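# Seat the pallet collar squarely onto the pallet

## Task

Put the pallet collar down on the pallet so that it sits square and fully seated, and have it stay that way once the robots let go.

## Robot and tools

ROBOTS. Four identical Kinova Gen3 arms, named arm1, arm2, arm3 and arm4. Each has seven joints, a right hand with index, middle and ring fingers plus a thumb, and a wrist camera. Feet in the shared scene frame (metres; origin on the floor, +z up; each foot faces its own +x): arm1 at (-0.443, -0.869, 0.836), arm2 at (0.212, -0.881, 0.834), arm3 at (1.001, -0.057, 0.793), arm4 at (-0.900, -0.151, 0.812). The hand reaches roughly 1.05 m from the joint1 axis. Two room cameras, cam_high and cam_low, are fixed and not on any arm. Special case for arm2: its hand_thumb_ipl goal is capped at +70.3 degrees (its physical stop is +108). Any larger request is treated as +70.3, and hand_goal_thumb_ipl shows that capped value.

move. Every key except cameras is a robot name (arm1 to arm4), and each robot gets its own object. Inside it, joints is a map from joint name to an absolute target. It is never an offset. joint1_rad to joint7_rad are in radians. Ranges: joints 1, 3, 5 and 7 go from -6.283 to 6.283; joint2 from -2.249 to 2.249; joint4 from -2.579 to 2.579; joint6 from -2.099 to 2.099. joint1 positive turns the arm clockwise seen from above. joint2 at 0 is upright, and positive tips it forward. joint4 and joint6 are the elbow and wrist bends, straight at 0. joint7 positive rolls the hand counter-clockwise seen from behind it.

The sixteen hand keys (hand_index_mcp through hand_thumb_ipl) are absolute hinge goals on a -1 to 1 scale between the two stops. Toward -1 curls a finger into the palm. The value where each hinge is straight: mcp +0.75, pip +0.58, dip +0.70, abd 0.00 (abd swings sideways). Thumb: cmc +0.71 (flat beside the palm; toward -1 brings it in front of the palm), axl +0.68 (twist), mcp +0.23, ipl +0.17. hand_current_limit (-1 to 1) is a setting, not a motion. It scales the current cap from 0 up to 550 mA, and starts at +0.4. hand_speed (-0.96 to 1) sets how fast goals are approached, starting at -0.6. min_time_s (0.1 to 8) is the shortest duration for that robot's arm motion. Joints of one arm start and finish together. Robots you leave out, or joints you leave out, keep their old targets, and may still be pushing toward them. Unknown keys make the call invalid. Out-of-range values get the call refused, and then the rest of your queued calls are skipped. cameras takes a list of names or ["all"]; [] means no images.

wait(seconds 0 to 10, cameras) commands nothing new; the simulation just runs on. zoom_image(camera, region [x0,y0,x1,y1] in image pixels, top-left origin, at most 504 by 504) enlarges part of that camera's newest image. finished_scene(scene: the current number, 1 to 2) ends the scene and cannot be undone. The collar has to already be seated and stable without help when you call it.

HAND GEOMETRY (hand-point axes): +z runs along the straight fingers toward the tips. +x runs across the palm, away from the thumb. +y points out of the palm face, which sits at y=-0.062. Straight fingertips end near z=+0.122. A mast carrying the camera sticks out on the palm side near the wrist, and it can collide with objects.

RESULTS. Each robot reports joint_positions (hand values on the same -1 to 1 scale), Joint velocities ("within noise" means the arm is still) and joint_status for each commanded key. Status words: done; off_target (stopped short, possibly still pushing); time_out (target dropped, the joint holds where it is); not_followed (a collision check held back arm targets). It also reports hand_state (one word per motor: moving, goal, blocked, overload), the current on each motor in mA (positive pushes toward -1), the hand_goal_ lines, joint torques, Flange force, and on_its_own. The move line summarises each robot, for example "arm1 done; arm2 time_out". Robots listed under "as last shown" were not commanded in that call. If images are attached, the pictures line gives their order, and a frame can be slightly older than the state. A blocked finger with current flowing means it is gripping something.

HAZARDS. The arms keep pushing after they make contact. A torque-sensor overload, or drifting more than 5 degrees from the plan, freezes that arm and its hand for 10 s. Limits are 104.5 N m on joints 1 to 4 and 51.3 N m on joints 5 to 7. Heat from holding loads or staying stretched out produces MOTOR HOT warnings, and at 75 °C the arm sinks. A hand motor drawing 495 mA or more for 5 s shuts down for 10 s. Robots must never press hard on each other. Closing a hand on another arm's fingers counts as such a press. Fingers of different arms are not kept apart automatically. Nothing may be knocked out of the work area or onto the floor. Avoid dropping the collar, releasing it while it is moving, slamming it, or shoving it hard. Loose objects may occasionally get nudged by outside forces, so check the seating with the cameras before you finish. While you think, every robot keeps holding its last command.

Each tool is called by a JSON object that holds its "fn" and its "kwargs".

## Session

Scene 1 done. Now scene 2.

{"fn": "move", "kwargs": {"cameras": ["all"]}}

{"fn": "zoom_image", "kwargs": {"camera": "cam_high", "region": [210, 200, 480, 420]}}

{"fn": "zoom_image", "kwargs": {"camera": "cam_low", "region": [330, 200, 570, 400]}}

{"fn": "zoom_image", "kwargs": {"camera": "cam_low", "region": [100, 200, 340, 400]}}

{"fn": "zoom_image", "kwargs": {"camera": "arm4_cam_wrist", "region": [330, 0, 672, 280]}}

{"fn": "zoom_image", "kwargs": {"camera": "arm2_cam_wrist", "region": [330, 0, 672, 240]}}

{"fn": "zoom_image", "kwargs": {"camera": "arm3_cam_wrist", "region": [160, 60, 460, 320]}}

Scene clock: 0.00 s.
Joint torques (N m): no reading
Flange force (N): no reading
Joint velocities: within noise
arm1.joint_positions: joint1_rad=-0.180 joint2_rad=-0.360 joint3_rad=-0.067 joint4_rad=+1.504 joint5_rad=-0.049 joint6_rad=+2.051 joint7_rad=+1.810 hand_index_mcp=+0.753 hand_index_abd=+0.000 hand_index_pip=+0.577 hand_index_dip=+0.696 hand_middle_mcp=+0.753 hand_middle_abd=+0.000 hand_middle_pip=+0.577 hand_middle_dip=+0.696 hand_ring_mcp=+0.753 hand_ring_abd=+0.000 hand_ring_pip=+0.577 hand_ring_dip=+0.696 hand_thumb_cmc=+0.714 hand_thumb_axl=+0.677 hand_thumb_mcp=+0.226 hand_thumb_ipl=+0.168 hand_current_limit=+0.400 hand_speed=-0.600
arm1.joint_status: not commanded
arm1.hand_state: goal,goal,goal,goal,goal,goal,goal,goal,goal,goal,goal,goal,goal,goal,goal,goal
arm1.index_mcp_current_ma: 0
arm1.index_abd_current_ma: 0
arm1.index_pip_current_ma: 0
arm1.index_dip_current_ma: 0
arm1.middle_mcp_current_ma: 0
arm1.middle_abd_current_ma: 0
arm1.middle_pip_current_ma: 0
arm1.middle_dip_current_ma: 0
arm1.ring_mcp_current_ma: 0
arm1.ring_abd_current_ma: 0
arm1.ring_pip_current_ma: 0
arm1.ring_dip_current_ma: 0
arm1.thumb_cmc_current_ma: 0
arm1.thumb_axl_current_ma: 0
arm1.thumb_mcp_current_ma: 0
arm1.thumb_ipl_current_ma: 0
arm1.hand_goal_index_mcp: 0.754
arm1.hand_goal_index_abd: 0.000
arm1.hand_goal_index_pip: 0.576
arm1.hand_goal_index_dip: 0.696
arm1.hand_goal_middle_mcp: 0.754
arm1.hand_goal_middle_abd: 0.000
arm1.hand_goal_middle_pip: 0.576
arm1.hand_goal_middle_dip: 0.696
arm1.hand_goal_ring_mcp: 0.754
arm1.hand_goal_ring_abd: 0.000
arm1.hand_goal_ring_pip: 0.576
arm1.hand_goal_ring_dip: 0.696
arm1.hand_goal_thumb_cmc: 0.714
arm1.hand_goal_thumb_axl: 0.678
arm1.hand_goal_thumb_mcp: 0.226
arm1.hand_goal_thumb_ipl: 0.168
arm1.hand: x=-0.5432 y=-0.7682 z=+1.3473 quat_wxyz=(-0.019, -0.833, +0.553, -0.008) (m; scene frame)
arm2.joint_positions: joint1_rad=+0.447 joint2_rad=-0.470 joint3_rad=-0.038 joint4_rad=+1.516 joint5_rad=-0.070 joint6_rad=+1.945 joint7_rad=+1.701 hand_index_mcp=+0.753 hand_index_abd=+0.000 hand_index_pip=+0.577 hand_index_dip=+0.696 hand_middle_mcp=+0.753 hand_middle_abd=+0.000 hand_middle_pip=+0.577 hand_middle_dip=+0.696 hand_ring_mcp=+0.753 hand_ring_abd=+0.000 hand_ring_pip=+0.577 hand_ring_dip=+0.696 hand_thumb_cmc=+0.714 hand_thumb_axl=+0.677 hand_thumb_mcp=+0.226 hand_thumb_ipl=+0.168 hand_current_limit=+0.400 hand_speed=-0.600
arm2.joint_status: not commanded
arm2.hand_state: goal,goal,goal,goal,goal,goal,goal,goal,goal,goal,goal,goal,goal,goal,goal,goal
arm2.index_mcp_current_ma: 0
arm2.index_abd_current_ma: 0
arm2.index_pip_current_ma: 0
arm2.index_dip_current_ma: 0
arm2.middle_mcp_current_ma: 0
arm2.middle_abd_current_ma: 0
arm2.middle_pip_current_ma: 0
arm2.middle_dip_current_ma: 0
arm2.ring_mcp_current_ma: 0
arm2.ring_abd_current_ma: 0
arm2.ring_pip_current_ma: 0
arm2.ring_dip_current_ma: 0
arm2.thumb_cmc_current_ma: 0
arm2.thumb_axl_current_ma: 0
arm2.thumb_mcp_current_ma: 0
arm2.thumb_ipl_current_ma: 0
arm2.hand_goal_index_mcp: 0.754
arm2.hand_goal_index_abd: 0.000
arm2.hand_goal_index_pip: 0.576
arm2.hand_goal_index_dip: 0.696
arm2.hand_goal_middle_mcp: 0.754
arm2.hand_goal_middle_abd: 0.000
arm2.hand_goal_middle_pip: 0.576
arm2.hand_goal_middle_dip: 0.696
arm2.hand_goal_ring_mcp: 0.754
arm2.hand_goal_ring_abd: 0.000
arm2.hand_goal_ring_pip: 0.576
arm2.hand_goal_ring_dip: 0.696
arm2.hand_goal_thumb_cmc: 0.714
arm2.hand_goal_thumb_axl: 0.678
arm2.hand_goal_thumb_mcp: 0.226
arm2.hand_goal_thumb_ipl: 0.168
arm2.hand: x=+0.1706 y=-0.7347 z=+1.3622 quat_wxyz=(+0.054, -0.657, +0.749, +0.067) (m; scene frame)
arm3.joint_positions: joint1_rad=-0.071 joint2_rad=-0.447 joint3_rad=-0.032 joint4_rad=+1.413 joint5_rad=-0.079 joint6_rad=+1.936 joint7_rad=+1.726 hand_index_mcp=+0.753 hand_index_abd=+0.000 hand_index_pip=+0.577 hand_index_dip=+0.696 hand_middle_mcp=+0.753 hand_middle_abd=+0.000 hand_middle_pip=+0.577 hand_middle_dip=+0.696 hand_ring_mcp=+0.753 hand_ring_abd=+0.000 hand_ring_pip=+0.577 hand_ring_dip=+0.696 hand_thumb_cmc=+0.714 hand_thumb_axl=+0.677 hand_thumb_mcp=+0.226 hand_thumb_ipl=+0.168 hand_current_limit=+0.400 hand_speed=-0.600
arm3.joint_status: not commanded
arm3.hand_state: goal,goal,goal,goal,goal,goal,goal,goal,goal,goal,goal,goal,goal,goal,goal,goal
arm3.index_mcp_current_ma: 0
arm3.index_abd_current_ma: 0
arm3.index_pip_current_ma: 0
arm3.index_dip_current_ma: 0
arm3.middle_mcp_current_ma: 0
arm3.middle_abd_current_ma: 0
arm3.middle_pip_current_ma: 0
arm3.middle_dip_current_ma: 0
arm3.ring_mcp_current_ma: 0
arm3.ring_abd_current_ma: 0
arm3.ring_pip_current_ma: 0
arm3.ring_dip_current_ma: 0
arm3.thumb_cmc_current_ma: 0
arm3.thumb_axl_current_ma: 0
arm3.thumb_mcp_current_ma: 0
arm3.thumb_ipl_current_ma: 0
arm3.hand_goal_index_mcp: 0.754
arm3.hand_goal_index_abd: 0.000
arm3.hand_goal_index_pip: 0.576
arm3.hand_goal_index_dip: 0.696
arm3.hand_goal_middle_mcp: 0.754
arm3.hand_goal_middle_abd: 0.000
arm3.hand_goal_middle_pip: 0.576
arm3.hand_goal_middle_dip: 0.696
arm3.hand_goal_ring_mcp: 0.754
arm3.hand_goal_ring_abd: 0.000
arm3.hand_goal_ring_pip: 0.576
arm3.hand_goal_ring_dip: 0.696
arm3.hand_goal_thumb_cmc: 0.714
arm3.hand_goal_thumb_axl: 0.678
arm3.hand_goal_thumb_mcp: 0.226
arm3.hand_goal_thumb_ipl: 0.168
arm3.hand: x=+0.8743 y=-0.1796 z=+1.3506 quat_wxyz=(+0.033, +0.969, +0.215, -0.118) (m; scene frame)
arm4.joint_positions: joint1_rad=-0.502 joint2_rad=-0.402 joint3_rad=-0.041 joint4_rad=+1.432 joint5_rad=-0.006 joint6_rad=+1.980 joint7_rad=+1.785 hand_index_mcp=+0.753 hand_index_abd=+0.000 hand_index_pip=+0.577 hand_index_dip=+0.696 hand_middle_mcp=+0.753 hand_middle_abd=+0.000 hand_middle_pip=+0.577 hand_middle_dip=+0.696 hand_ring_mcp=+0.753 hand_ring_abd=+0.000 hand_ring_pip=+0.577 hand_ring_dip=+0.696 hand_thumb_cmc=+0.714 hand_thumb_axl=+0.677 hand_thumb_mcp=+0.226 hand_thumb_ipl=+0.168 hand_current_limit=+0.400 hand_speed=-0.600
arm4.joint_status: not commanded
arm4.hand_state: goal,goal,goal,goal,goal,goal,goal,goal,goal,goal,goal,goal,goal,goal,goal,goal
arm4.index_mcp_current_ma: 0
arm4.index_abd_current_ma: 0
arm4.index_pip_current_ma: 0
arm4.index_dip_current_ma: 0
arm4.middle_mcp_current_ma: 0
arm4.middle_abd_current_ma: 0
arm4.middle_pip_current_ma: 0
arm4.middle_dip_current_ma: 0
arm4.ring_mcp_current_ma: 0
arm4.ring_abd_current_ma: 0
arm4.ring_pip_current_ma: 0
arm4.ring_dip_current_ma: 0
arm4.thumb_cmc_current_ma: 0
arm4.thumb_axl_current_ma: 0
arm4.thumb_mcp_current_ma: 0
arm4.thumb_ipl_current_ma: 0
arm4.hand_goal_index_mcp: 0.754
arm4.hand_goal_index_abd: 0.000
arm4.hand_goal_index_pip: 0.576
arm4.hand_goal_index_dip: 0.696
arm4.hand_goal_middle_mcp: 0.754
arm4.hand_goal_middle_abd: 0.000
arm4.hand_goal_middle_pip: 0.576
arm4.hand_goal_middle_dip: 0.696
arm4.hand_goal_ring_mcp: 0.754
arm4.hand_goal_ring_abd: 0.000
arm4.hand_goal_ring_pip: 0.576
arm4.hand_goal_ring_dip: 0.696
arm4.hand_goal_thumb_cmc: 0.714
arm4.hand_goal_thumb_axl: 0.678
arm4.hand_goal_thumb_mcp: 0.226
arm4.hand_goal_thumb_ipl: 0.168
arm4.hand: x=-0.7736 y=-0.0502 z=+1.3471 quat_wxyz=(+0.068, -0.221, +0.973, -0.006) (m; scene frame)
pictures: arm1_cam_wrist, arm2_cam_wrist, arm3_cam_wrist, arm4_cam_wrist, cam_high, cam_low
camera_calibration:
arm1_cam_wrist: T_world_to_cam=[[-0.897808, 0.440119, 0.01534, -0.138153], [0.308245, 0.603155, 0.735655, -0.414403], [0.314524, 0.665206, -0.677182, 1.72211], [0, 0, 0, 1]] pos_world=[-0.537943, -0.834807, 1.47316]
arm2_cam_wrist: T_world_to_cam=[[-0.516612, 0.837182, 0.179552, 0.4903], [0.613955, 0.216034, 0.759203, -1.02636], [0.596801, 0.50245, -0.625598, 1.24572], [0, 0, 0, 1]] pos_world=[0.139987, -0.814653, 1.4705]
arm3_cam_wrist: T_world_to_cam=[[-0.411767, -0.890598, 0.193091, -0.0287252], [-0.462583, 0.386832, 0.797733, -0.64381], [-0.785153, 0.239159, -0.571259, 1.63092], [0, 0, 0, 1]] pos_world=[0.970876, -0.166586, 1.45081]
arm4_cam_wrist: T_world_to_cam=[[0.411074, 0.908306, 0.0774542, 0.292392], [0.519439, -0.303209, 0.798904, -0.740791], [0.749134, -0.288176, -0.59645, 1.49633], [0, 0, 0, 1]] pos_world=[-0.856353, -0.0589887, 1.46166]

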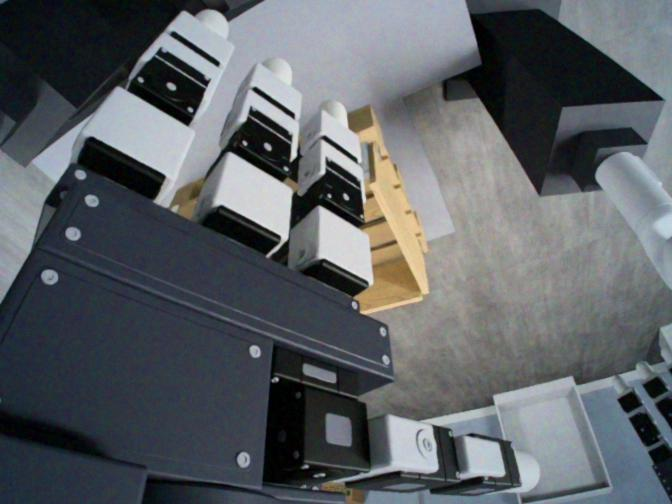

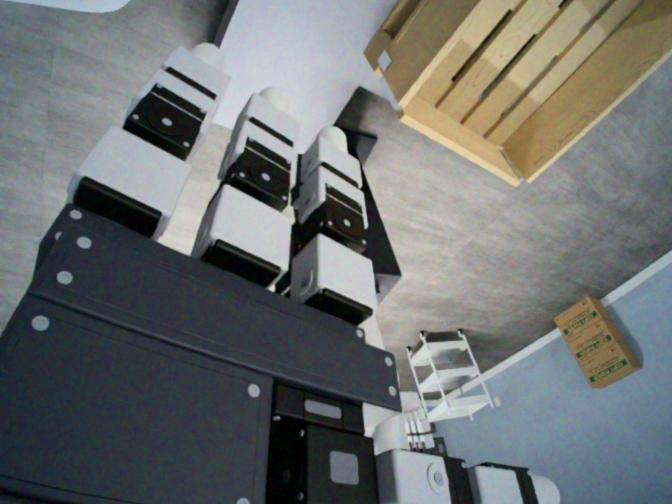

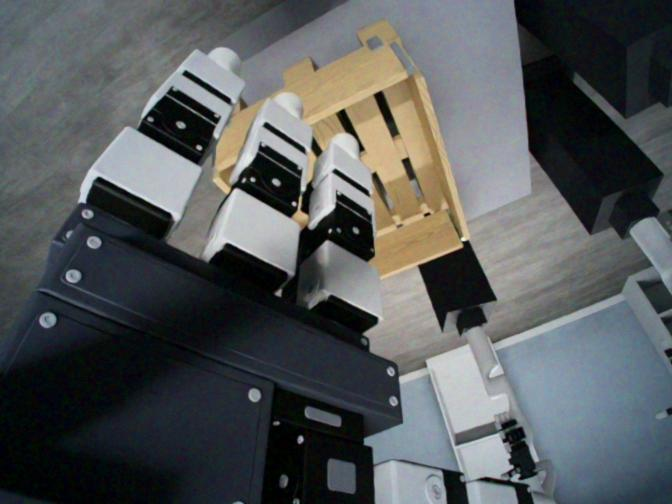

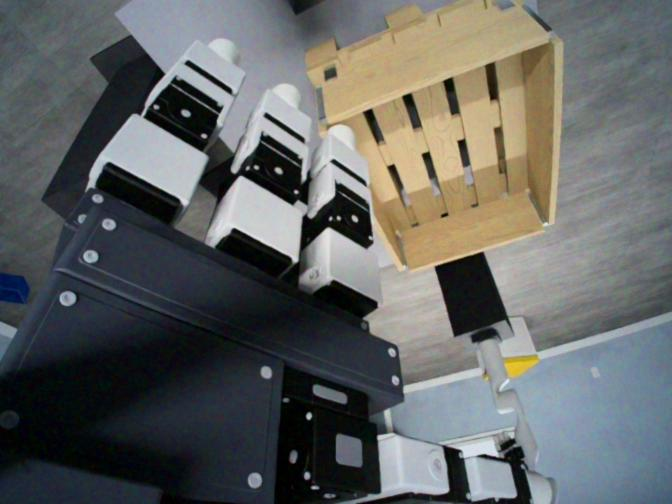

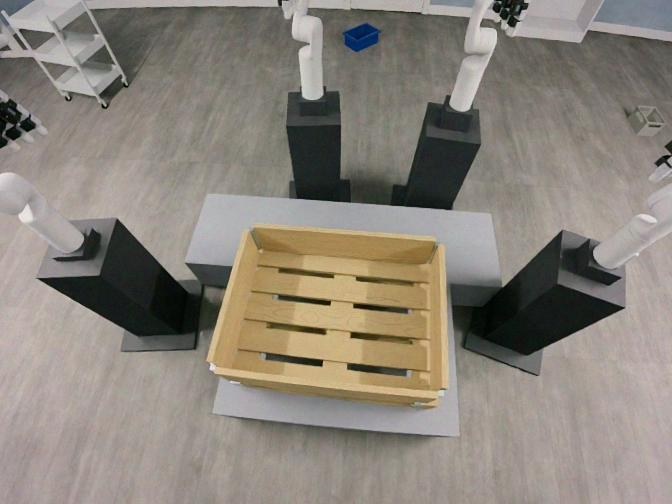

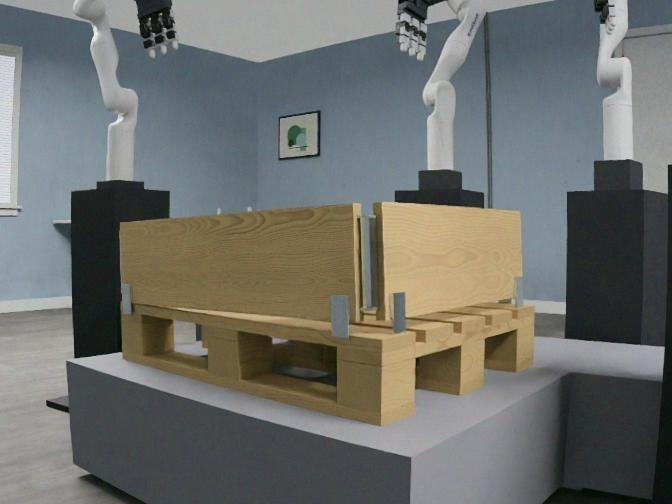

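Scaled by 1.867.

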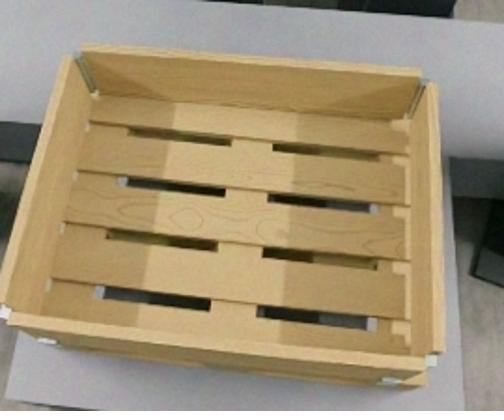

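Scaled by 2.100.

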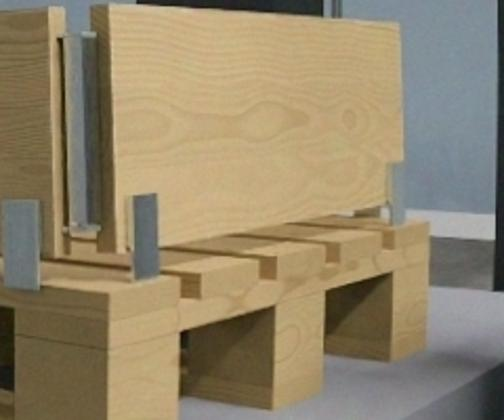

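Scaled by 2.100.

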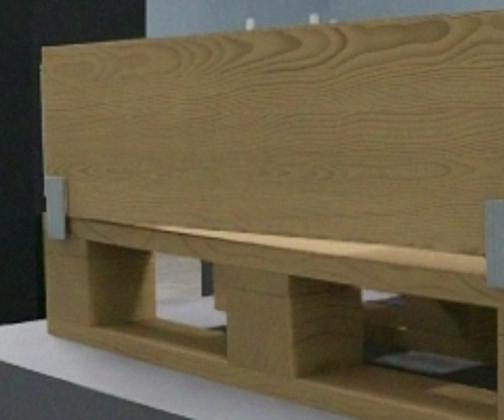

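Scaled by 1.474 from the camera's 672x504 image, which has a finer 960x720 frame.

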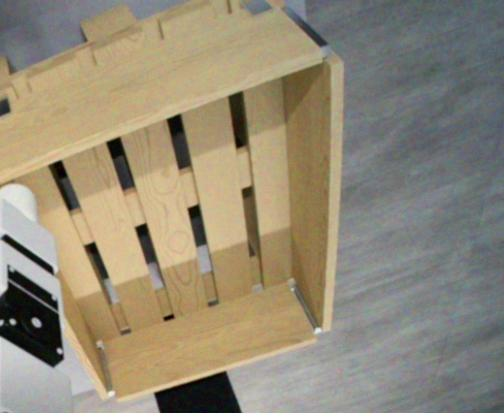

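Scaled by 1.474 from the camera's 672x504 image, which has a finer 960x720 frame.

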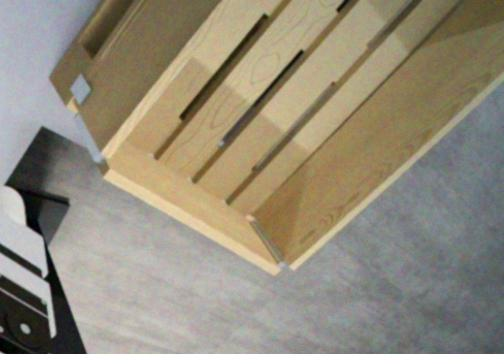

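Scaled by 1.680 from the camera's 672x504 image, which has a finer 960x720 frame.

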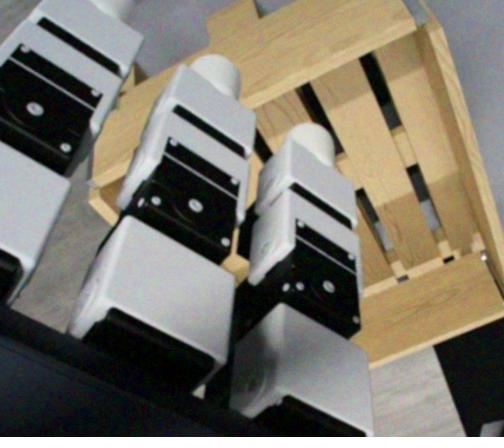

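{"fn": "move", "kwargs": {"arm3": {"joints": {"hand_index_mcp": -0.479, "hand_middle_mcp": -0.479, "hand_ring_mcp": -0.479, "hand_index_pip": -0.737, "hand_middle_pip": -0.737, "hand_ring_pip": -0.737, "hand_index_dip": 0.188, "hand_middle_dip": 0.188, "hand_ring_dip": 0.188, "joint1_rad": 0.2017, "joint2_rad": 0.9415, "joint3_rad": 0, "joint4_rad": 1.7631, "joint5_rad": 0, "joint6_rad": 0.437, "joint7_rad": 3.1646}, "min_time_s": 3}}}

{"fn": "move", "kwargs": {"arm3": {"joints": {"joint2_rad": 1.5644, "joint4_rad": 1.4097, "joint6_rad": 0.1675}, "min_time_s": 2}}}

{"fn": "move", "kwargs": {"arm3": {"joints": {"joint1_rad": 0.1991, "joint2_rad": 1.6016, "joint4_rad": 1.1806, "joint6_rad": 0.3594, "joint7_rad": 3.162}, "min_time_s": 2}, "cameras": ["cam_high", "cam_low"]}}

{"fn": "zoom_image", "kwargs": {"camera": "cam_high", "region": [200, 210, 340, 410]}}

Scene clock: 45.60 s.
Joint torques (N m): arm1=[1.24 0.61 0.43 -8.49 0.08 -0.28 0.21] | arm2=[-1.97 -0.5 0.2 -6.35 -0.35 -0.77 0.07] | arm3=[1.38 -20.95 0.04 -3.74 0.21 0.29 -0.1] | arm4=[1.12 -1.63 -0.71 -4.76 -0.36 -0.24 -0.01]
Flange force (N): arm1=[2.7 2.4 3.8] | arm2=[-5.5 1.6 -7.3] | arm3=[-3.2 -0.4 4.3] | arm4=[-6.6 -5.1 -12.1]
move: arm3 done
Joint velocities: within noise
arm1, arm2, arm4: as last shown
arm1.joint_positions: joint1_rad=-0.180 joint2_rad=-0.360 joint3_rad=-0.067 joint4_rad=+1.504 joint5_rad=-0.049 joint6_rad=+2.051 joint7_rad=+1.810 hand_index_mcp=+0.753 hand_index_abd=+0.000 hand_index_pip=+0.577 hand_index_dip=+0.696 hand_middle_mcp=+0.753 hand_middle_abd=+0.000 hand_middle_pip=+0.577 hand_middle_dip=+0.696 hand_ring_mcp=+0.753 hand_ring_abd=+0.000 hand_ring_pip=+0.577 hand_ring_dip=+0.696 hand_thumb_cmc=+0.714 hand_thumb_axl=+0.677 hand_thumb_mcp=+0.224 hand_thumb_ipl=+0.168 hand_current_limit=+0.400 hand_speed=-0.600
arm1.thumb_mcp_current_ma: -1
arm2.joint_positions: joint1_rad=+0.447 joint2_rad=-0.470 joint3_rad=-0.038 joint4_rad=+1.516 joint5_rad=-0.070 joint6_rad=+1.945 joint7_rad=+1.701 hand_index_mcp=+0.753 hand_index_abd=+0.000 hand_index_pip=+0.577 hand_index_dip=+0.696 hand_middle_mcp=+0.753 hand_middle_abd=+0.000 hand_middle_pip=+0.577 hand_middle_dip=+0.696 hand_ring_mcp=+0.753 hand_ring_abd=+0.000 hand_ring_pip=+0.577 hand_ring_dip=+0.696 hand_thumb_cmc=+0.714 hand_thumb_axl=+0.677 hand_thumb_mcp=+0.224 hand_thumb_ipl=+0.168 hand_current_limit=+0.400 hand_speed=-0.600
arm2.index_mcp_current_ma: -2
arm2.index_pip_current_ma: 2
arm2.middle_mcp_current_ma: -2
arm2.middle_pip_current_ma: 2
arm2.ring_mcp_current_ma: -2
arm2.ring_pip_current_ma: 2
arm2.thumb_cmc_current_ma: 1
arm2.thumb_axl_current_ma: -2
arm2.thumb_mcp_current_ma: -7
arm2.thumb_ipl_current_ma: -1
arm3.joint_positions: joint1_rad=+0.202 joint2_rad=+0.941 joint3_rad=+0.000 joint4_rad=+1.763 joint5_rad=+0.000 joint6_rad=+0.437 joint7_rad=+3.165 hand_index_mcp=-0.460 hand_index_abd=+0.000 hand_index_pip=-0.733 hand_index_dip=+0.191 hand_middle_mcp=-0.459 hand_middle_abd=+0.000 hand_middle_pip=-0.733 hand_middle_dip=+0.191 hand_ring_mcp=-0.459 hand_ring_abd=+0.000 hand_ring_pip=-0.733 hand_ring_dip=+0.191 hand_thumb_cmc=+0.714 hand_thumb_axl=+0.677 hand_thumb_mcp=+0.223 hand_thumb_ipl=+0.168 hand_current_limit=+0.400 hand_speed=-0.600
arm3.joint_status: all done
arm3.hand_state: goal,goal,goal,goal,goal,goal,goal,goal,goal,goal,goal,goal,goal,goal,goal,goal
arm3.index_mcp_current_ma: 10
arm3.index_abd_current_ma: 0
arm3.index_pip_current_ma: 0
arm3.index_dip_current_ma: 0
arm3.middle_mcp_current_ma: 11
arm3.middle_abd_current_ma: 0
arm3.middle_pip_current_ma: 0
arm3.middle_dip_current_ma: 0
arm3.ring_mcp_current_ma: 10
arm3.ring_abd_current_ma: 0
arm3.ring_pip_current_ma: 0
arm3.ring_dip_current_ma: 0
arm3.thumb_cmc_current_ma: 0
arm3.thumb_axl_current_ma: 0
arm3.thumb_mcp_current_ma: 0
arm3.thumb_ipl_current_ma: 0
arm3.hand_goal_index_mcp: -0.478
arm3.hand_goal_index_abd: 0.000
arm3.hand_goal_index_pip: -0.736
arm3.hand_goal_index_dip: 0.188
arm3.hand_goal_middle_mcp: -0.478
arm3.hand_goal_middle_abd: 0.000
arm3.hand_goal_middle_pip: -0.736
arm3.hand_goal_middle_dip: 0.188
arm3.hand_goal_ring_mcp: -0.478
arm3.hand_goal_ring_abd: 0.000
arm3.hand_goal_ring_pip: -0.736
arm3.hand_goal_ring_dip: 0.188
arm3.hand_goal_thumb_cmc: 0.714
arm3.hand_goal_thumb_axl: 0.678
arm3.hand_goal_thumb_mcp: 0.226
arm3.hand_goal_thumb_ipl: 0.168
arm3.hand: x=+0.6138 y=-0.0306 z=+0.7397 quat_wxyz=(+0.000, +0.719, +0.695, +0.000) (m; scene frame)
arm4.joint_positions: joint1_rad=-0.502 joint2_rad=-0.402 joint3_rad=-0.041 joint4_rad=+1.432 joint5_rad=-0.006 joint6_rad=+1.980 joint7_rad=+1.785 hand_index_mcp=+0.753 hand_index_abd=+0.000 hand_index_pip=+0.577 hand_index_dip=+0.696 hand_middle_mcp=+0.753 hand_middle_abd=+0.000 hand_middle_pip=+0.577 hand_middle_dip=+0.696 hand_ring_mcp=+0.753 hand_ring_abd=+0.000 hand_ring_pip=+0.577 hand_ring_dip=+0.696 hand_thumb_cmc=+0.714 hand_thumb_axl=+0.677 hand_thumb_mcp=+0.224 hand_thumb_ipl=+0.168 hand_current_limit=+0.400 hand_speed=-0.600
arm4.index_mcp_current_ma: -1
arm4.index_pip_current_ma: 1
arm4.middle_mcp_current_ma: -1
arm4.middle_pip_current_ma: 1
arm4.ring_mcp_current_ma: -1
arm4.ring_pip_current_ma: 1
arm4.thumb_axl_current_ma: -1
arm4.thumb_mcp_current_ma: -4
pictures: none

Scene clock: 47.97 s.
Joint torques (N m): arm1=[1.21 0.63 0.39 -8.55 0.09 -0.26 0.21] | arm2=[-1.87 -0.57 0.24 -6.4 -0.35 -0.78 -0.03] | arm3=[1.37 -22.44 0.09 -1.54 0.2 0.28 -0.12] | arm4=[1.17 -1.68 -0.7 -4.73 -0.36 -0.22 0.03]
Flange force (N): arm1=[2.8 2.4 4.1] | arm2=[-5.5 1.3 -7.1] | arm3=[-3.2 0.7 3.6] | arm4=[-6.8 -5.0 -12.2]
move: arm3 done
Joint velocities: within noise
arm1, arm2, arm4: as last shown
arm3.joint_positions: joint1_rad=+0.202 joint2_rad=+1.564 joint3_rad=+0.000 joint4_rad=+1.410 joint5_rad=+0.000 joint6_rad=+0.168 joint7_rad=+3.165 hand_index_mcp=-0.460 hand_index_abd=+0.000 hand_index_pip=-0.733 hand_index_dip=+0.191 hand_middle_mcp=-0.459 hand_middle_abd=+0.000 hand_middle_pip=-0.733 hand_middle_dip=+0.191 hand_ring_mcp=-0.459 hand_ring_abd=+0.000 hand_ring_pip=-0.733 hand_ring_dip=+0.191 hand_thumb_cmc=+0.714 hand_thumb_axl=+0.677 hand_thumb_mcp=+0.223 hand_thumb_ipl=+0.168 hand_current_limit=+0.400 hand_speed=-0.600
arm3.joint_status: all done
arm3.hand_state: goal,goal,goal,goal,goal,goal,goal,goal,goal,goal,goal,goal,goal,goal,goal,goal
arm3.index_mcp_current_ma: 10
arm3.index_abd_current_ma: 0
arm3.index_pip_current_ma: 0
arm3.index_dip_current_ma: 0
arm3.middle_mcp_current_ma: 11
arm3.middle_abd_current_ma: 0
arm3.middle_pip_current_ma: 0
arm3.middle_dip_current_ma: 0
arm3.ring_mcp_current_ma: 10
arm3.ring_abd_current_ma: 0
arm3.ring_pip_current_ma: 0
arm3.ring_dip_current_ma: 0
arm3.thumb_cmc_current_ma: 0
arm3.thumb_axl_current_ma: 0
arm3.thumb_mcp_current_ma: 0
arm3.thumb_ipl_current_ma: 0
arm3.hand_goal_index_mcp: -0.478
arm3.hand_goal_index_abd: 0.000
arm3.hand_goal_index_pip: -0.736
arm3.hand_goal_index_dip: 0.188
arm3.hand_goal_middle_mcp: -0.478
arm3.hand_goal_middle_abd: 0.000
arm3.hand_goal_middle_pip: -0.736
arm3.hand_goal_middle_dip: 0.188
arm3.hand_goal_ring_mcp: -0.478
arm3.hand_goal_ring_abd: 0.000
arm3.hand_goal_ring_pip: -0.736
arm3.hand_goal_ring_dip: 0.188
arm3.hand_goal_thumb_cmc: 0.714
arm3.hand_goal_thumb_axl: 0.678
arm3.hand_goal_thumb_mcp: 0.226
arm3.hand_goal_thumb_ipl: 0.168
arm3.hand: x=+0.6138 y=-0.0306 z=+0.4696 quat_wxyz=(+0.000, +0.719, +0.695, +0.000) (m; scene frame)
pictures: none

Scene clock: 50.30 s.
Joint torques (N m): arm1=[1.21 0.64 0.37 -8.53 0.11 -0.28 0.2] | arm2=[-1.78 -0.59 0.26 -6.36 -0.37 -0.82 -0.05] | arm3=[-0.17 -32.67 0.17 -12.3 1.36 -2.96 1.03] | arm4=[1.2 -1.62 -0.7 -4.83 -0.35 -0.26 -0.01]
Flange force (N): arm1=[2.9 2.3 4.0] | arm2=[-5.6 1.2 -7.4] | arm3=[-3.5 21.0 1.7] | arm4=[-6.5 -5.0 -11.9]
move: arm3 done
Joint velocities: within noise
arm1, arm2, arm4: as last shown
arm3.joint_positions: joint1_rad=+0.199 joint2_rad=+1.602 joint3_rad=+0.000 joint4_rad=+1.181 joint5_rad=+0.000 joint6_rad=+0.359 joint7_rad=+3.162 hand_index_mcp=-0.460 hand_index_abd=+0.000 hand_index_pip=-0.734 hand_index_dip=+0.191 hand_middle_mcp=-0.459 hand_middle_abd=+0.000 hand_middle_pip=-0.734 hand_middle_dip=+0.191 hand_ring_mcp=-0.459 hand_ring_abd=+0.000 hand_ring_pip=-0.733 hand_ring_dip=+0.191 hand_thumb_cmc=+0.714 hand_thumb_axl=+0.677 hand_thumb_mcp=+0.223 hand_thumb_ipl=+0.168 hand_current_limit=+0.400 hand_speed=-0.600
arm3.joint_status: all done
arm3.hand_state: goal,goal,goal,goal,goal,goal,goal,goal,goal,goal,goal,goal,goal,goal,goal,goal
arm3.index_mcp_current_ma: 10
arm3.index_abd_current_ma: 0
arm3.index_pip_current_ma: 0
arm3.index_dip_current_ma: 0
arm3.middle_mcp_current_ma: 11
arm3.middle_abd_current_ma: 0
arm3.middle_pip_current_ma: 0
arm3.middle_dip_current_ma: 0
arm3.ring_mcp_current_ma: 10
arm3.ring_abd_current_ma: 0
arm3.ring_pip_current_ma: 0
arm3.ring_dip_current_ma: 0
arm3.thumb_cmc_current_ma: 0
arm3.thumb_axl_current_ma: 0
arm3.thumb_mcp_current_ma: 0
arm3.thumb_ipl_current_ma: 0
arm3.hand_goal_index_mcp: -0.478
arm3.hand_goal_index_abd: 0.000
arm3.hand_goal_index_pip: -0.736
arm3.hand_goal_index_dip: 0.188
arm3.hand_goal_middle_mcp: -0.478
arm3.hand_goal_middle_abd: 0.000
arm3.hand_goal_middle_pip: -0.736
arm3.hand_goal_middle_dip: 0.188
arm3.hand_goal_ring_mcp: -0.478
arm3.hand_goal_ring_abd: 0.000
arm3.hand_goal_ring_pip: -0.736
arm3.hand_goal_ring_dip: 0.188
arm3.hand_goal_thumb_cmc: 0.714
arm3.hand_goal_thumb_axl: 0.678
arm3.hand_goal_thumb_mcp: 0.226
arm3.hand_goal_thumb_ipl: 0.168
arm3.hand: x=+0.5559 y=-0.0287 z=+0.4696 quat_wxyz=(+0.000, +0.719, +0.695, +0.000) (m; scene frame)
pictures: cam_high, cam_low

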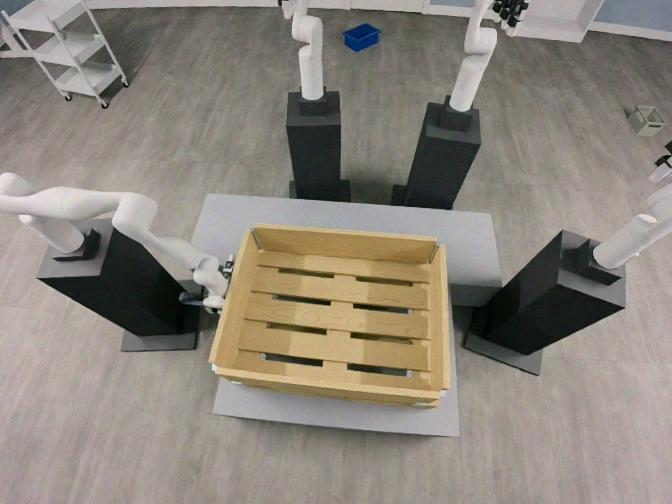

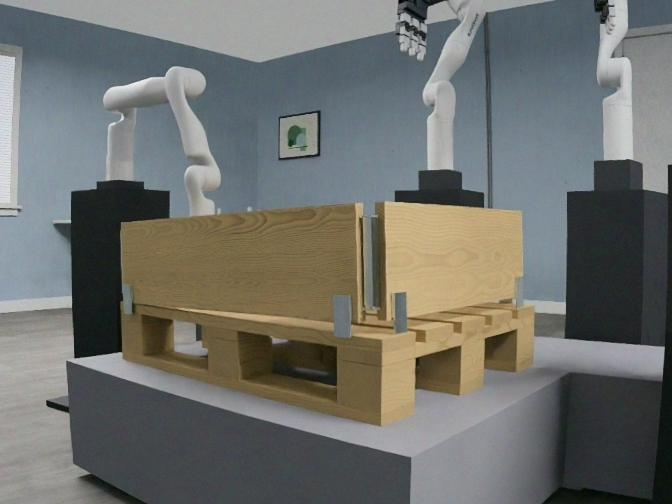

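Scaled by 2.520.

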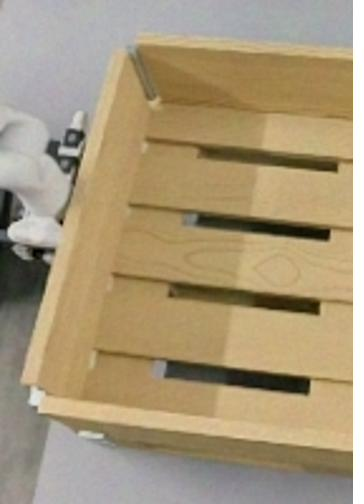

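{"fn": "move", "kwargs": {"arm3": {"joints": {"joint1_rad": 0.1986, "joint2_rad": 1.6135, "joint4_rad": 1.1268, "joint6_rad": 0.4013, "joint7_rad": 3.1615}, "min_time_s": 2.5}, "cameras": ["cam_high", "cam_low"]}}

{"fn": "zoom_image", "kwargs": {"camera": "cam_low", "region": [320, 200, 560, 400]}}

{"fn": "zoom_image", "kwargs": {"camera": "cam_high", "region": [200, 210, 470, 420]}}

Scene clock: 59.47 s.
Joint torques (N m): arm1=[1.16 0.69 0.4 -8.6 0.11 -0.22 0.23] | arm2=[-1.85 -0.53 0.21 -6.36 -0.33 -0.83 -0.03] | arm3=[0.09 -30.17 -0.04 -8.94 0.88 -1.67 0.58] | arm4=[1.15 -1.62 -0.76 -4.81 -0.32 -0.25 -0.01]
Flange force (N): arm1=[2.9 2.5 4.5] | arm2=[-5.4 1.2 -7.4] | arm3=[-2.4 12.0 4.0] | arm4=[-6.4 -5.2 -11.9]
move: arm3 done
Joint velocities: within noise
arm1, arm2, arm4: as last shown
arm3.joint_positions: joint1_rad=+0.199 joint2_rad=+1.614 joint3_rad=+0.000 joint4_rad=+1.127 joint5_rad=+0.000 joint6_rad=+0.401 joint7_rad=+3.162 hand_index_mcp=-0.460 hand_index_abd=+0.000 hand_index_pip=-0.734 hand_index_dip=+0.191 hand_middle_mcp=-0.459 hand_middle_abd=+0.000 hand_middle_pip=-0.734 hand_middle_dip=+0.190 hand_ring_mcp=-0.460 hand_ring_abd=+0.000 hand_ring_pip=-0.733 hand_ring_dip=+0.191 hand_thumb_cmc=+0.714 hand_thumb_axl=+0.677 hand_thumb_mcp=+0.223 hand_thumb_ipl=+0.168 hand_current_limit=+0.400 hand_speed=-0.600
arm3.joint_status: all done
arm3.hand_state: goal,goal,goal,goal,goal,goal,goal,goal,goal,goal,goal,goal,goal,goal,goal,goal
arm3.index_mcp_current_ma: 10
arm3.index_abd_current_ma: 0
arm3.index_pip_current_ma: 0
arm3.index_dip_current_ma: 0
arm3.middle_mcp_current_ma: 10
arm3.middle_abd_current_ma: 0
arm3.middle_pip_current_ma: 0
arm3.middle_dip_current_ma: 0
arm3.ring_mcp_current_ma: 10
arm3.ring_abd_current_ma: 0
arm3.ring_pip_current_ma: 0
arm3.ring_dip_current_ma: 0
arm3.thumb_cmc_current_ma: 0
arm3.thumb_axl_current_ma: 0
arm3.thumb_mcp_current_ma: -1
arm3.thumb_ipl_current_ma: 0
arm3.hand_goal_index_mcp: -0.478
arm3.hand_goal_index_abd: 0.000
arm3.hand_goal_index_pip: -0.736
arm3.hand_goal_index_dip: 0.188
arm3.hand_goal_middle_mcp: -0.478
arm3.hand_goal_middle_abd: 0.000
arm3.hand_goal_middle_pip: -0.736
arm3.hand_goal_middle_dip: 0.188
arm3.hand_goal_ring_mcp: -0.478
arm3.hand_goal_ring_abd: 0.000
arm3.hand_goal_ring_pip: -0.736
arm3.hand_goal_ring_dip: 0.188
arm3.hand_goal_thumb_cmc: 0.714
arm3.hand_goal_thumb_axl: 0.678
arm3.hand_goal_thumb_mcp: 0.226
arm3.hand_goal_thumb_ipl: 0.168
arm3.hand: x=+0.5437 y=-0.0283 z=+0.4696 quat_wxyz=(+0.000, +0.719, +0.695, +0.000) (m; scene frame)
pictures: cam_high, cam_low

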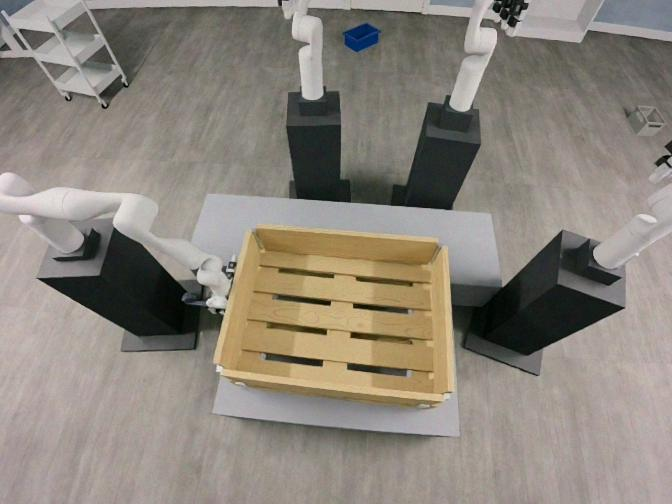

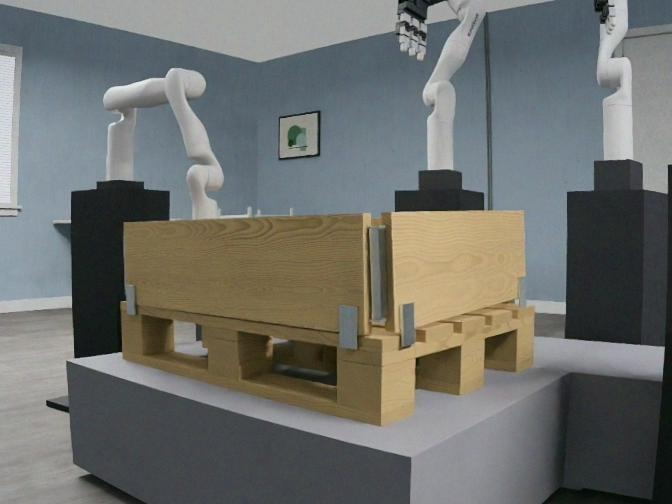

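Scaled by 2.100.

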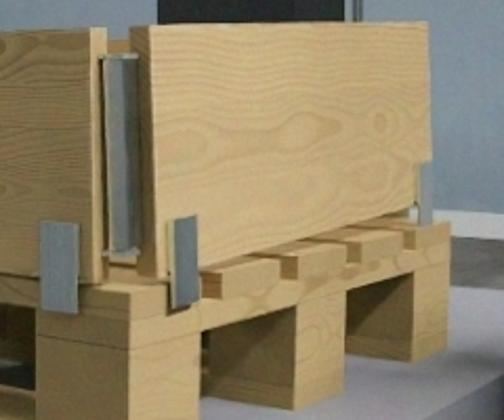

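Scaled by 1.867.

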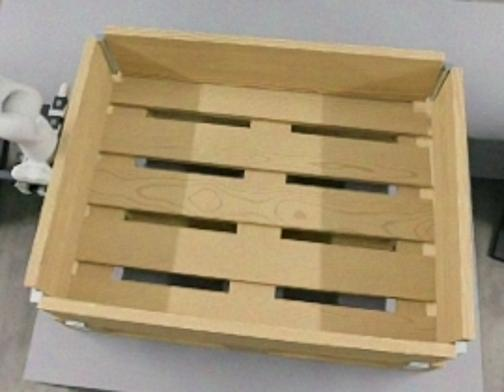

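{"fn": "move", "kwargs": {"arm3": {"joints": {"joint1_rad": 0.1984, "joint2_rad": 1.6185, "joint4_rad": 1.1044, "joint6_rad": 0.4187, "joint7_rad": 3.1613}, "min_time_s": 1.5}, "cameras": ["cam_high", "cam_low"]}}

{"fn": "zoom_image", "kwargs": {"camera": "cam_low", "region": [320, 200, 560, 400]}}

{"fn": "zoom_image", "kwargs": {"camera": "cam_low", "region": [100, 200, 340, 400]}}

Scene clock: 67.87 s.
Joint torques (N m): arm1=[1.22 0.7 0.41 -8.61 0.07 -0.24 0.18] | arm2=[-1.85 -0.51 0.37 -6.33 -0.4 -0.85 0.06] | arm3=[1.44 -24.42 0.12 -3.58 0.2 0.27 -0.12] | arm4=[1.11 -1.65 -0.69 -4.81 -0.33 -0.26 0]
Flange force (N): arm1=[3.0 2.3 4.5] | arm2=[-5.5 1.9 -7.6] | arm3=[-2.8 -0.1 3.5] | arm4=[-6.6 -5.0 -12.0]
move: arm3 done
Joint velocities: within noise
arm1, arm2, arm4: as last shown
arm3.joint_positions: joint1_rad=+0.198 joint2_rad=+1.618 joint3_rad=+0.000 joint4_rad=+1.104 joint5_rad=+0.000 joint6_rad=+0.419 joint7_rad=+3.161 hand_index_mcp=-0.461 hand_index_abd=+0.000 hand_index_pip=-0.734 hand_index_dip=+0.191 hand_middle_mcp=-0.460 hand_middle_abd=+0.000 hand_middle_pip=-0.734 hand_middle_dip=+0.190 hand_ring_mcp=-0.461 hand_ring_abd=+0.000 hand_ring_pip=-0.733 hand_ring_dip=+0.191 hand_thumb_cmc=+0.714 hand_thumb_axl=+0.677 hand_thumb_mcp=+0.223 hand_thumb_ipl=+0.168 hand_current_limit=+0.400 hand_speed=-0.600
arm3.joint_status: all done
arm3.hand_state: goal,goal,goal,goal,goal,goal,goal,goal,goal,goal,goal,goal,goal,goal,goal,goal
arm3.index_mcp_current_ma: 9
arm3.index_abd_current_ma: 0
arm3.index_pip_current_ma: 0
arm3.index_dip_current_ma: 0
arm3.middle_mcp_current_ma: 9
arm3.middle_abd_current_ma: 0
arm3.middle_pip_current_ma: 0
arm3.middle_dip_current_ma: 0
arm3.ring_mcp_current_ma: 9
arm3.ring_abd_current_ma: 0
arm3.ring_pip_current_ma: 0
arm3.ring_dip_current_ma: 0
arm3.thumb_cmc_current_ma: 0
arm3.thumb_axl_current_ma: 0
arm3.thumb_mcp_current_ma: -1
arm3.thumb_ipl_current_ma: 0
arm3.hand_goal_index_mcp: -0.478
arm3.hand_goal_index_abd: 0.000
arm3.hand_goal_index_pip: -0.736
arm3.hand_goal_index_dip: 0.188
arm3.hand_goal_middle_mcp: -0.478
arm3.hand_goal_middle_abd: 0.000
arm3.hand_goal_middle_pip: -0.736
arm3.hand_goal_middle_dip: 0.188
arm3.hand_goal_ring_mcp: -0.478
arm3.hand_goal_ring_abd: 0.000
arm3.hand_goal_ring_pip: -0.736
arm3.hand_goal_ring_dip: 0.188
arm3.hand_goal_thumb_cmc: 0.714
arm3.hand_goal_thumb_axl: 0.678
arm3.hand_goal_thumb_mcp: 0.226
arm3.hand_goal_thumb_ipl: 0.168
arm3.hand: x=+0.5388 y=-0.0281 z=+0.4697 quat_wxyz=(+0.000, +0.719, +0.695, +0.000) (m; scene frame)
pictures: cam_high, cam_low

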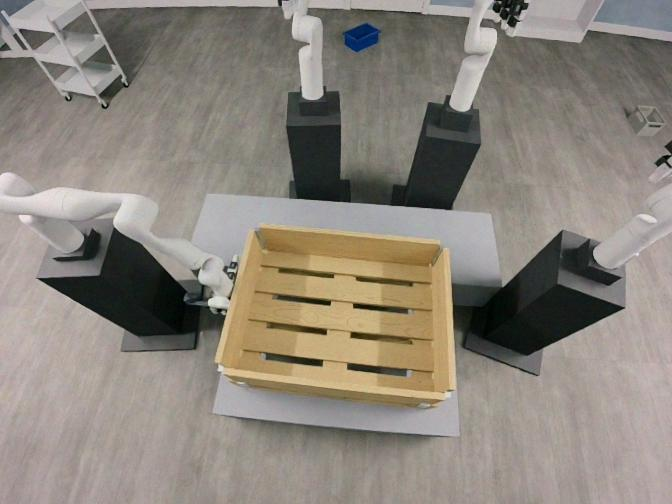

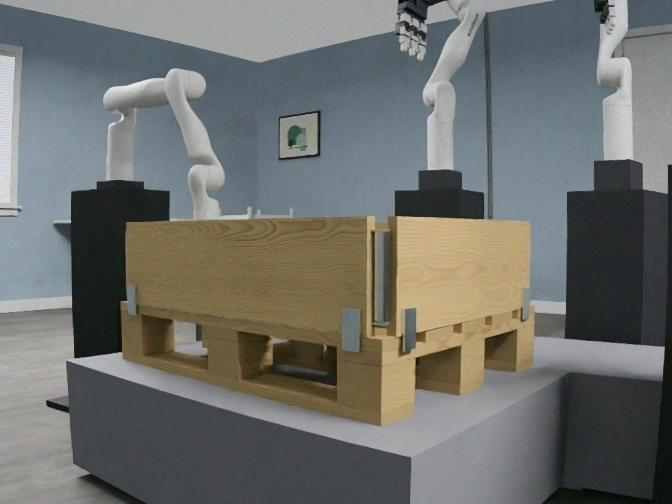

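Scaled by 2.100.

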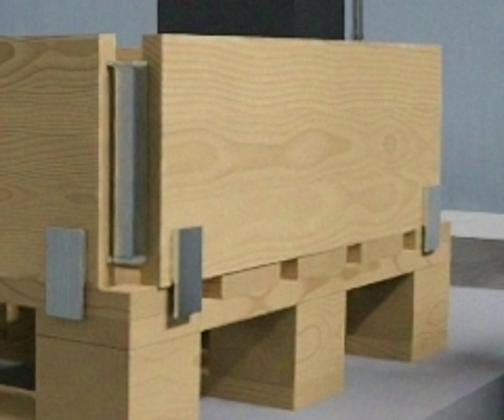

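Scaled by 2.100.

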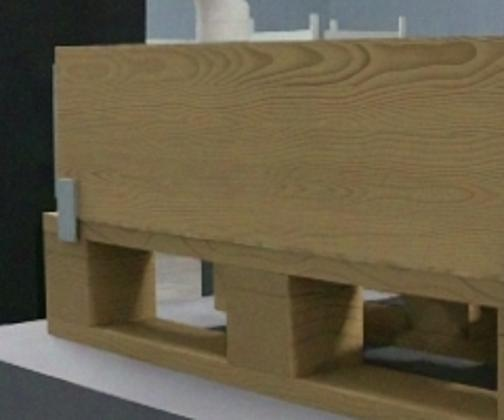

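{"fn": "zoom_image", "kwargs": {"camera": "cam_high", "region": [200, 330, 470, 420]}}

{"fn": "zoom_image", "kwargs": {"camera": "cam_low", "region": [380, 270, 550, 370]}}

{"fn": "zoom_image", "kwargs": {"camera": "arm4_cam_wrist", "region": [290, 0, 400, 110]}}

Scaled by 1.867.

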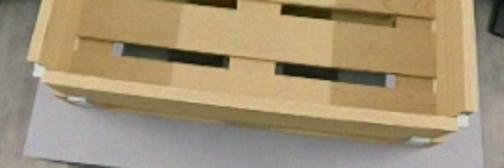

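Scaled by 2.965.

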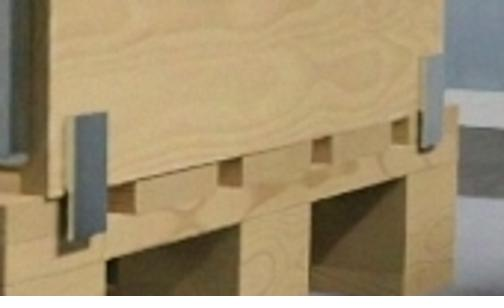

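This scene's latest camera images include none from arm4_cam_wrist. They are from: cam_high, cam_low. arm4_cam_wrist's image comes with the result of a call that names it in "cameras".

{"fn": "move", "kwargs": {"arm3": {"joints": {"joint1_rad": 0.2017, "joint2_rad": 1.5644, "joint4_rad": 1.4097, "joint6_rad": 0.1675, "joint7_rad": 3.1646}, "min_time_s": 1.5}, "cameras": ["cam_high", "cam_low", "arm4_cam_wrist"]}}

{"fn": "zoom_image", "kwargs": {"camera": "cam_low", "region": [100, 200, 570, 400]}}

Scene clock: 78.87 s.
Joint torques (N m): arm1=[1.21 0.62 0.43 -8.49 0.1 -0.26 0.21] | arm2=[-1.84 -0.58 0.3 -6.45 -0.37 -0.8 0.07] | arm3=[1.42 -22.45 0.11 -1.53 0.22 0.29 -0.12] | arm4=[1.13 -1.64 -0.68 -4.8 -0.34 -0.28 -0.03]
Flange force (N): arm1=[2.7 2.5 3.9] | arm2=[-5.6 1.7 -7.0] | arm3=[-3.3 0.7 3.7] | arm4=[-6.5 -5.0 -12.1]
move: arm3 done
Joint velocities: within noise
arm1, arm2, arm4: as last shown
arm3.joint_positions: joint1_rad=+0.202 joint2_rad=+1.564 joint3_rad=+0.000 joint4_rad=+1.410 joint5_rad=+0.000 joint6_rad=+0.168 joint7_rad=+3.165 hand_index_mcp=-0.461 hand_index_abd=+0.000 hand_index_pip=-0.734 hand_index_dip=+0.191 hand_middle_mcp=-0.460 hand_middle_abd=+0.000 hand_middle_pip=-0.734 hand_middle_dip=+0.190 hand_ring_mcp=-0.461 hand_ring_abd=+0.000 hand_ring_pip=-0.733 hand_ring_dip=+0.191 hand_thumb_cmc=+0.714 hand_thumb_axl=+0.677 hand_thumb_mcp=+0.223 hand_thumb_ipl=+0.168 hand_current_limit=+0.400 hand_speed=-0.600
arm3.joint_status: all done
arm3.hand_state: goal,goal,goal,goal,goal,goal,goal,goal,goal,goal,goal,goal,goal,goal,goal,goal
arm3.index_mcp_current_ma: 9
arm3.index_abd_current_ma: 0
arm3.index_pip_current_ma: 0
arm3.index_dip_current_ma: 0
arm3.middle_mcp_current_ma: 9
arm3.middle_abd_current_ma: 0
arm3.middle_pip_current_ma: 0
arm3.middle_dip_current_ma: 0
arm3.ring_mcp_current_ma: 9
arm3.ring_abd_current_ma: 0
arm3.ring_pip_current_ma: 0
arm3.ring_dip_current_ma: 0
arm3.thumb_cmc_current_ma: 0
arm3.thumb_axl_current_ma: 0
arm3.thumb_mcp_current_ma: -1
arm3.thumb_ipl_current_ma: 0
arm3.hand_goal_index_mcp: -0.478
arm3.hand_goal_index_abd: 0.000
arm3.hand_goal_index_pip: -0.736
arm3.hand_goal_index_dip: 0.188
arm3.hand_goal_middle_mcp: -0.478
arm3.hand_goal_middle_abd: 0.000
arm3.hand_goal_middle_pip: -0.736
arm3.hand_goal_middle_dip: 0.188
arm3.hand_goal_ring_mcp: -0.478
arm3.hand_goal_ring_abd: 0.000
arm3.hand_goal_ring_pip: -0.736
arm3.hand_goal_ring_dip: 0.188
arm3.hand_goal_thumb_cmc: 0.714
arm3.hand_goal_thumb_axl: 0.678
arm3.hand_goal_thumb_mcp: 0.226
arm3.hand_goal_thumb_ipl: 0.168
arm3.hand: x=+0.6138 y=-0.0306 z=+0.4696 quat_wxyz=(+0.000, +0.719, +0.695, +0.000) (m; scene frame)
pictures: arm4_cam_wrist, cam_high, cam_low
camera_calibration:
arm4_cam_wrist: T_world_to_cam=[[0.411074, 0.908306, 0.0774542, 0.292302], [0.519439, -0.303209, 0.798904, -0.740761], [0.749134, -0.288176, -0.59645, 1.49636], [0, 0, 0, 1]] pos_world=[-0.856353, -0.0588887, 1.46166]

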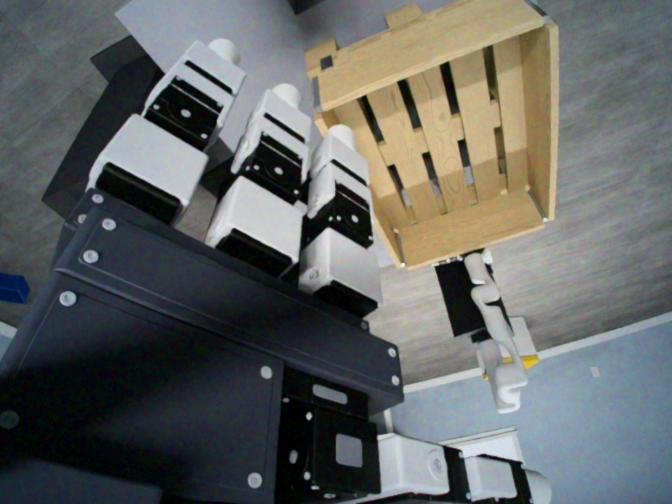

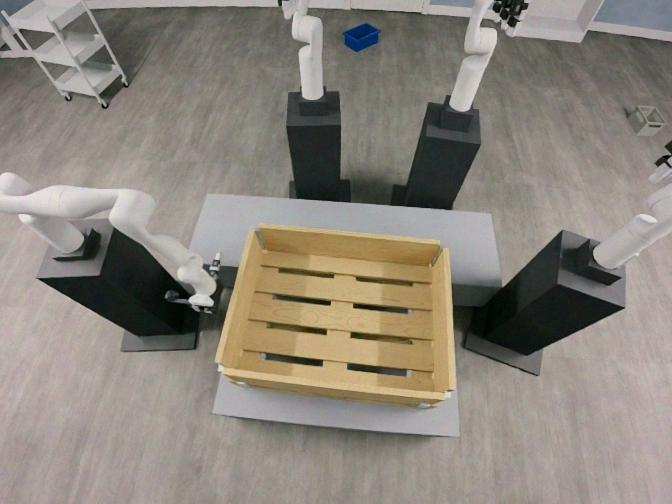

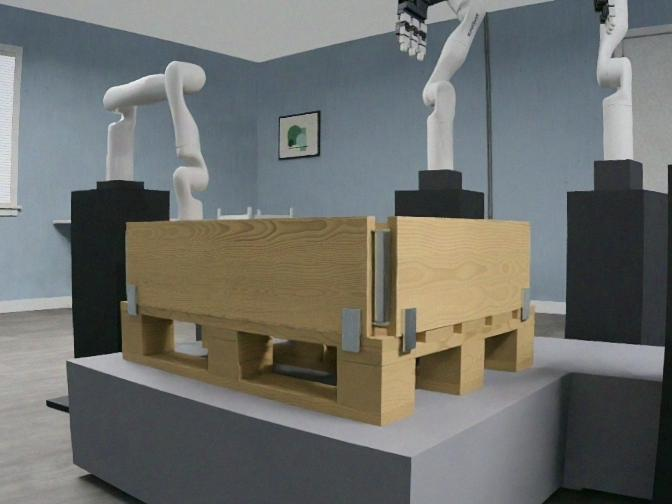

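Scaled by 1.072.

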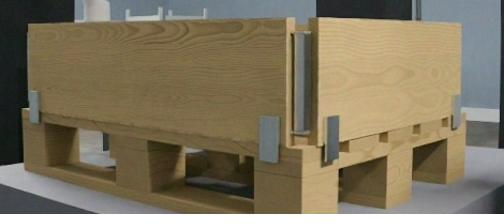

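{"fn": "finished_scene", "kwargs": {"scene": 2}}

The scene is finished: the task was done.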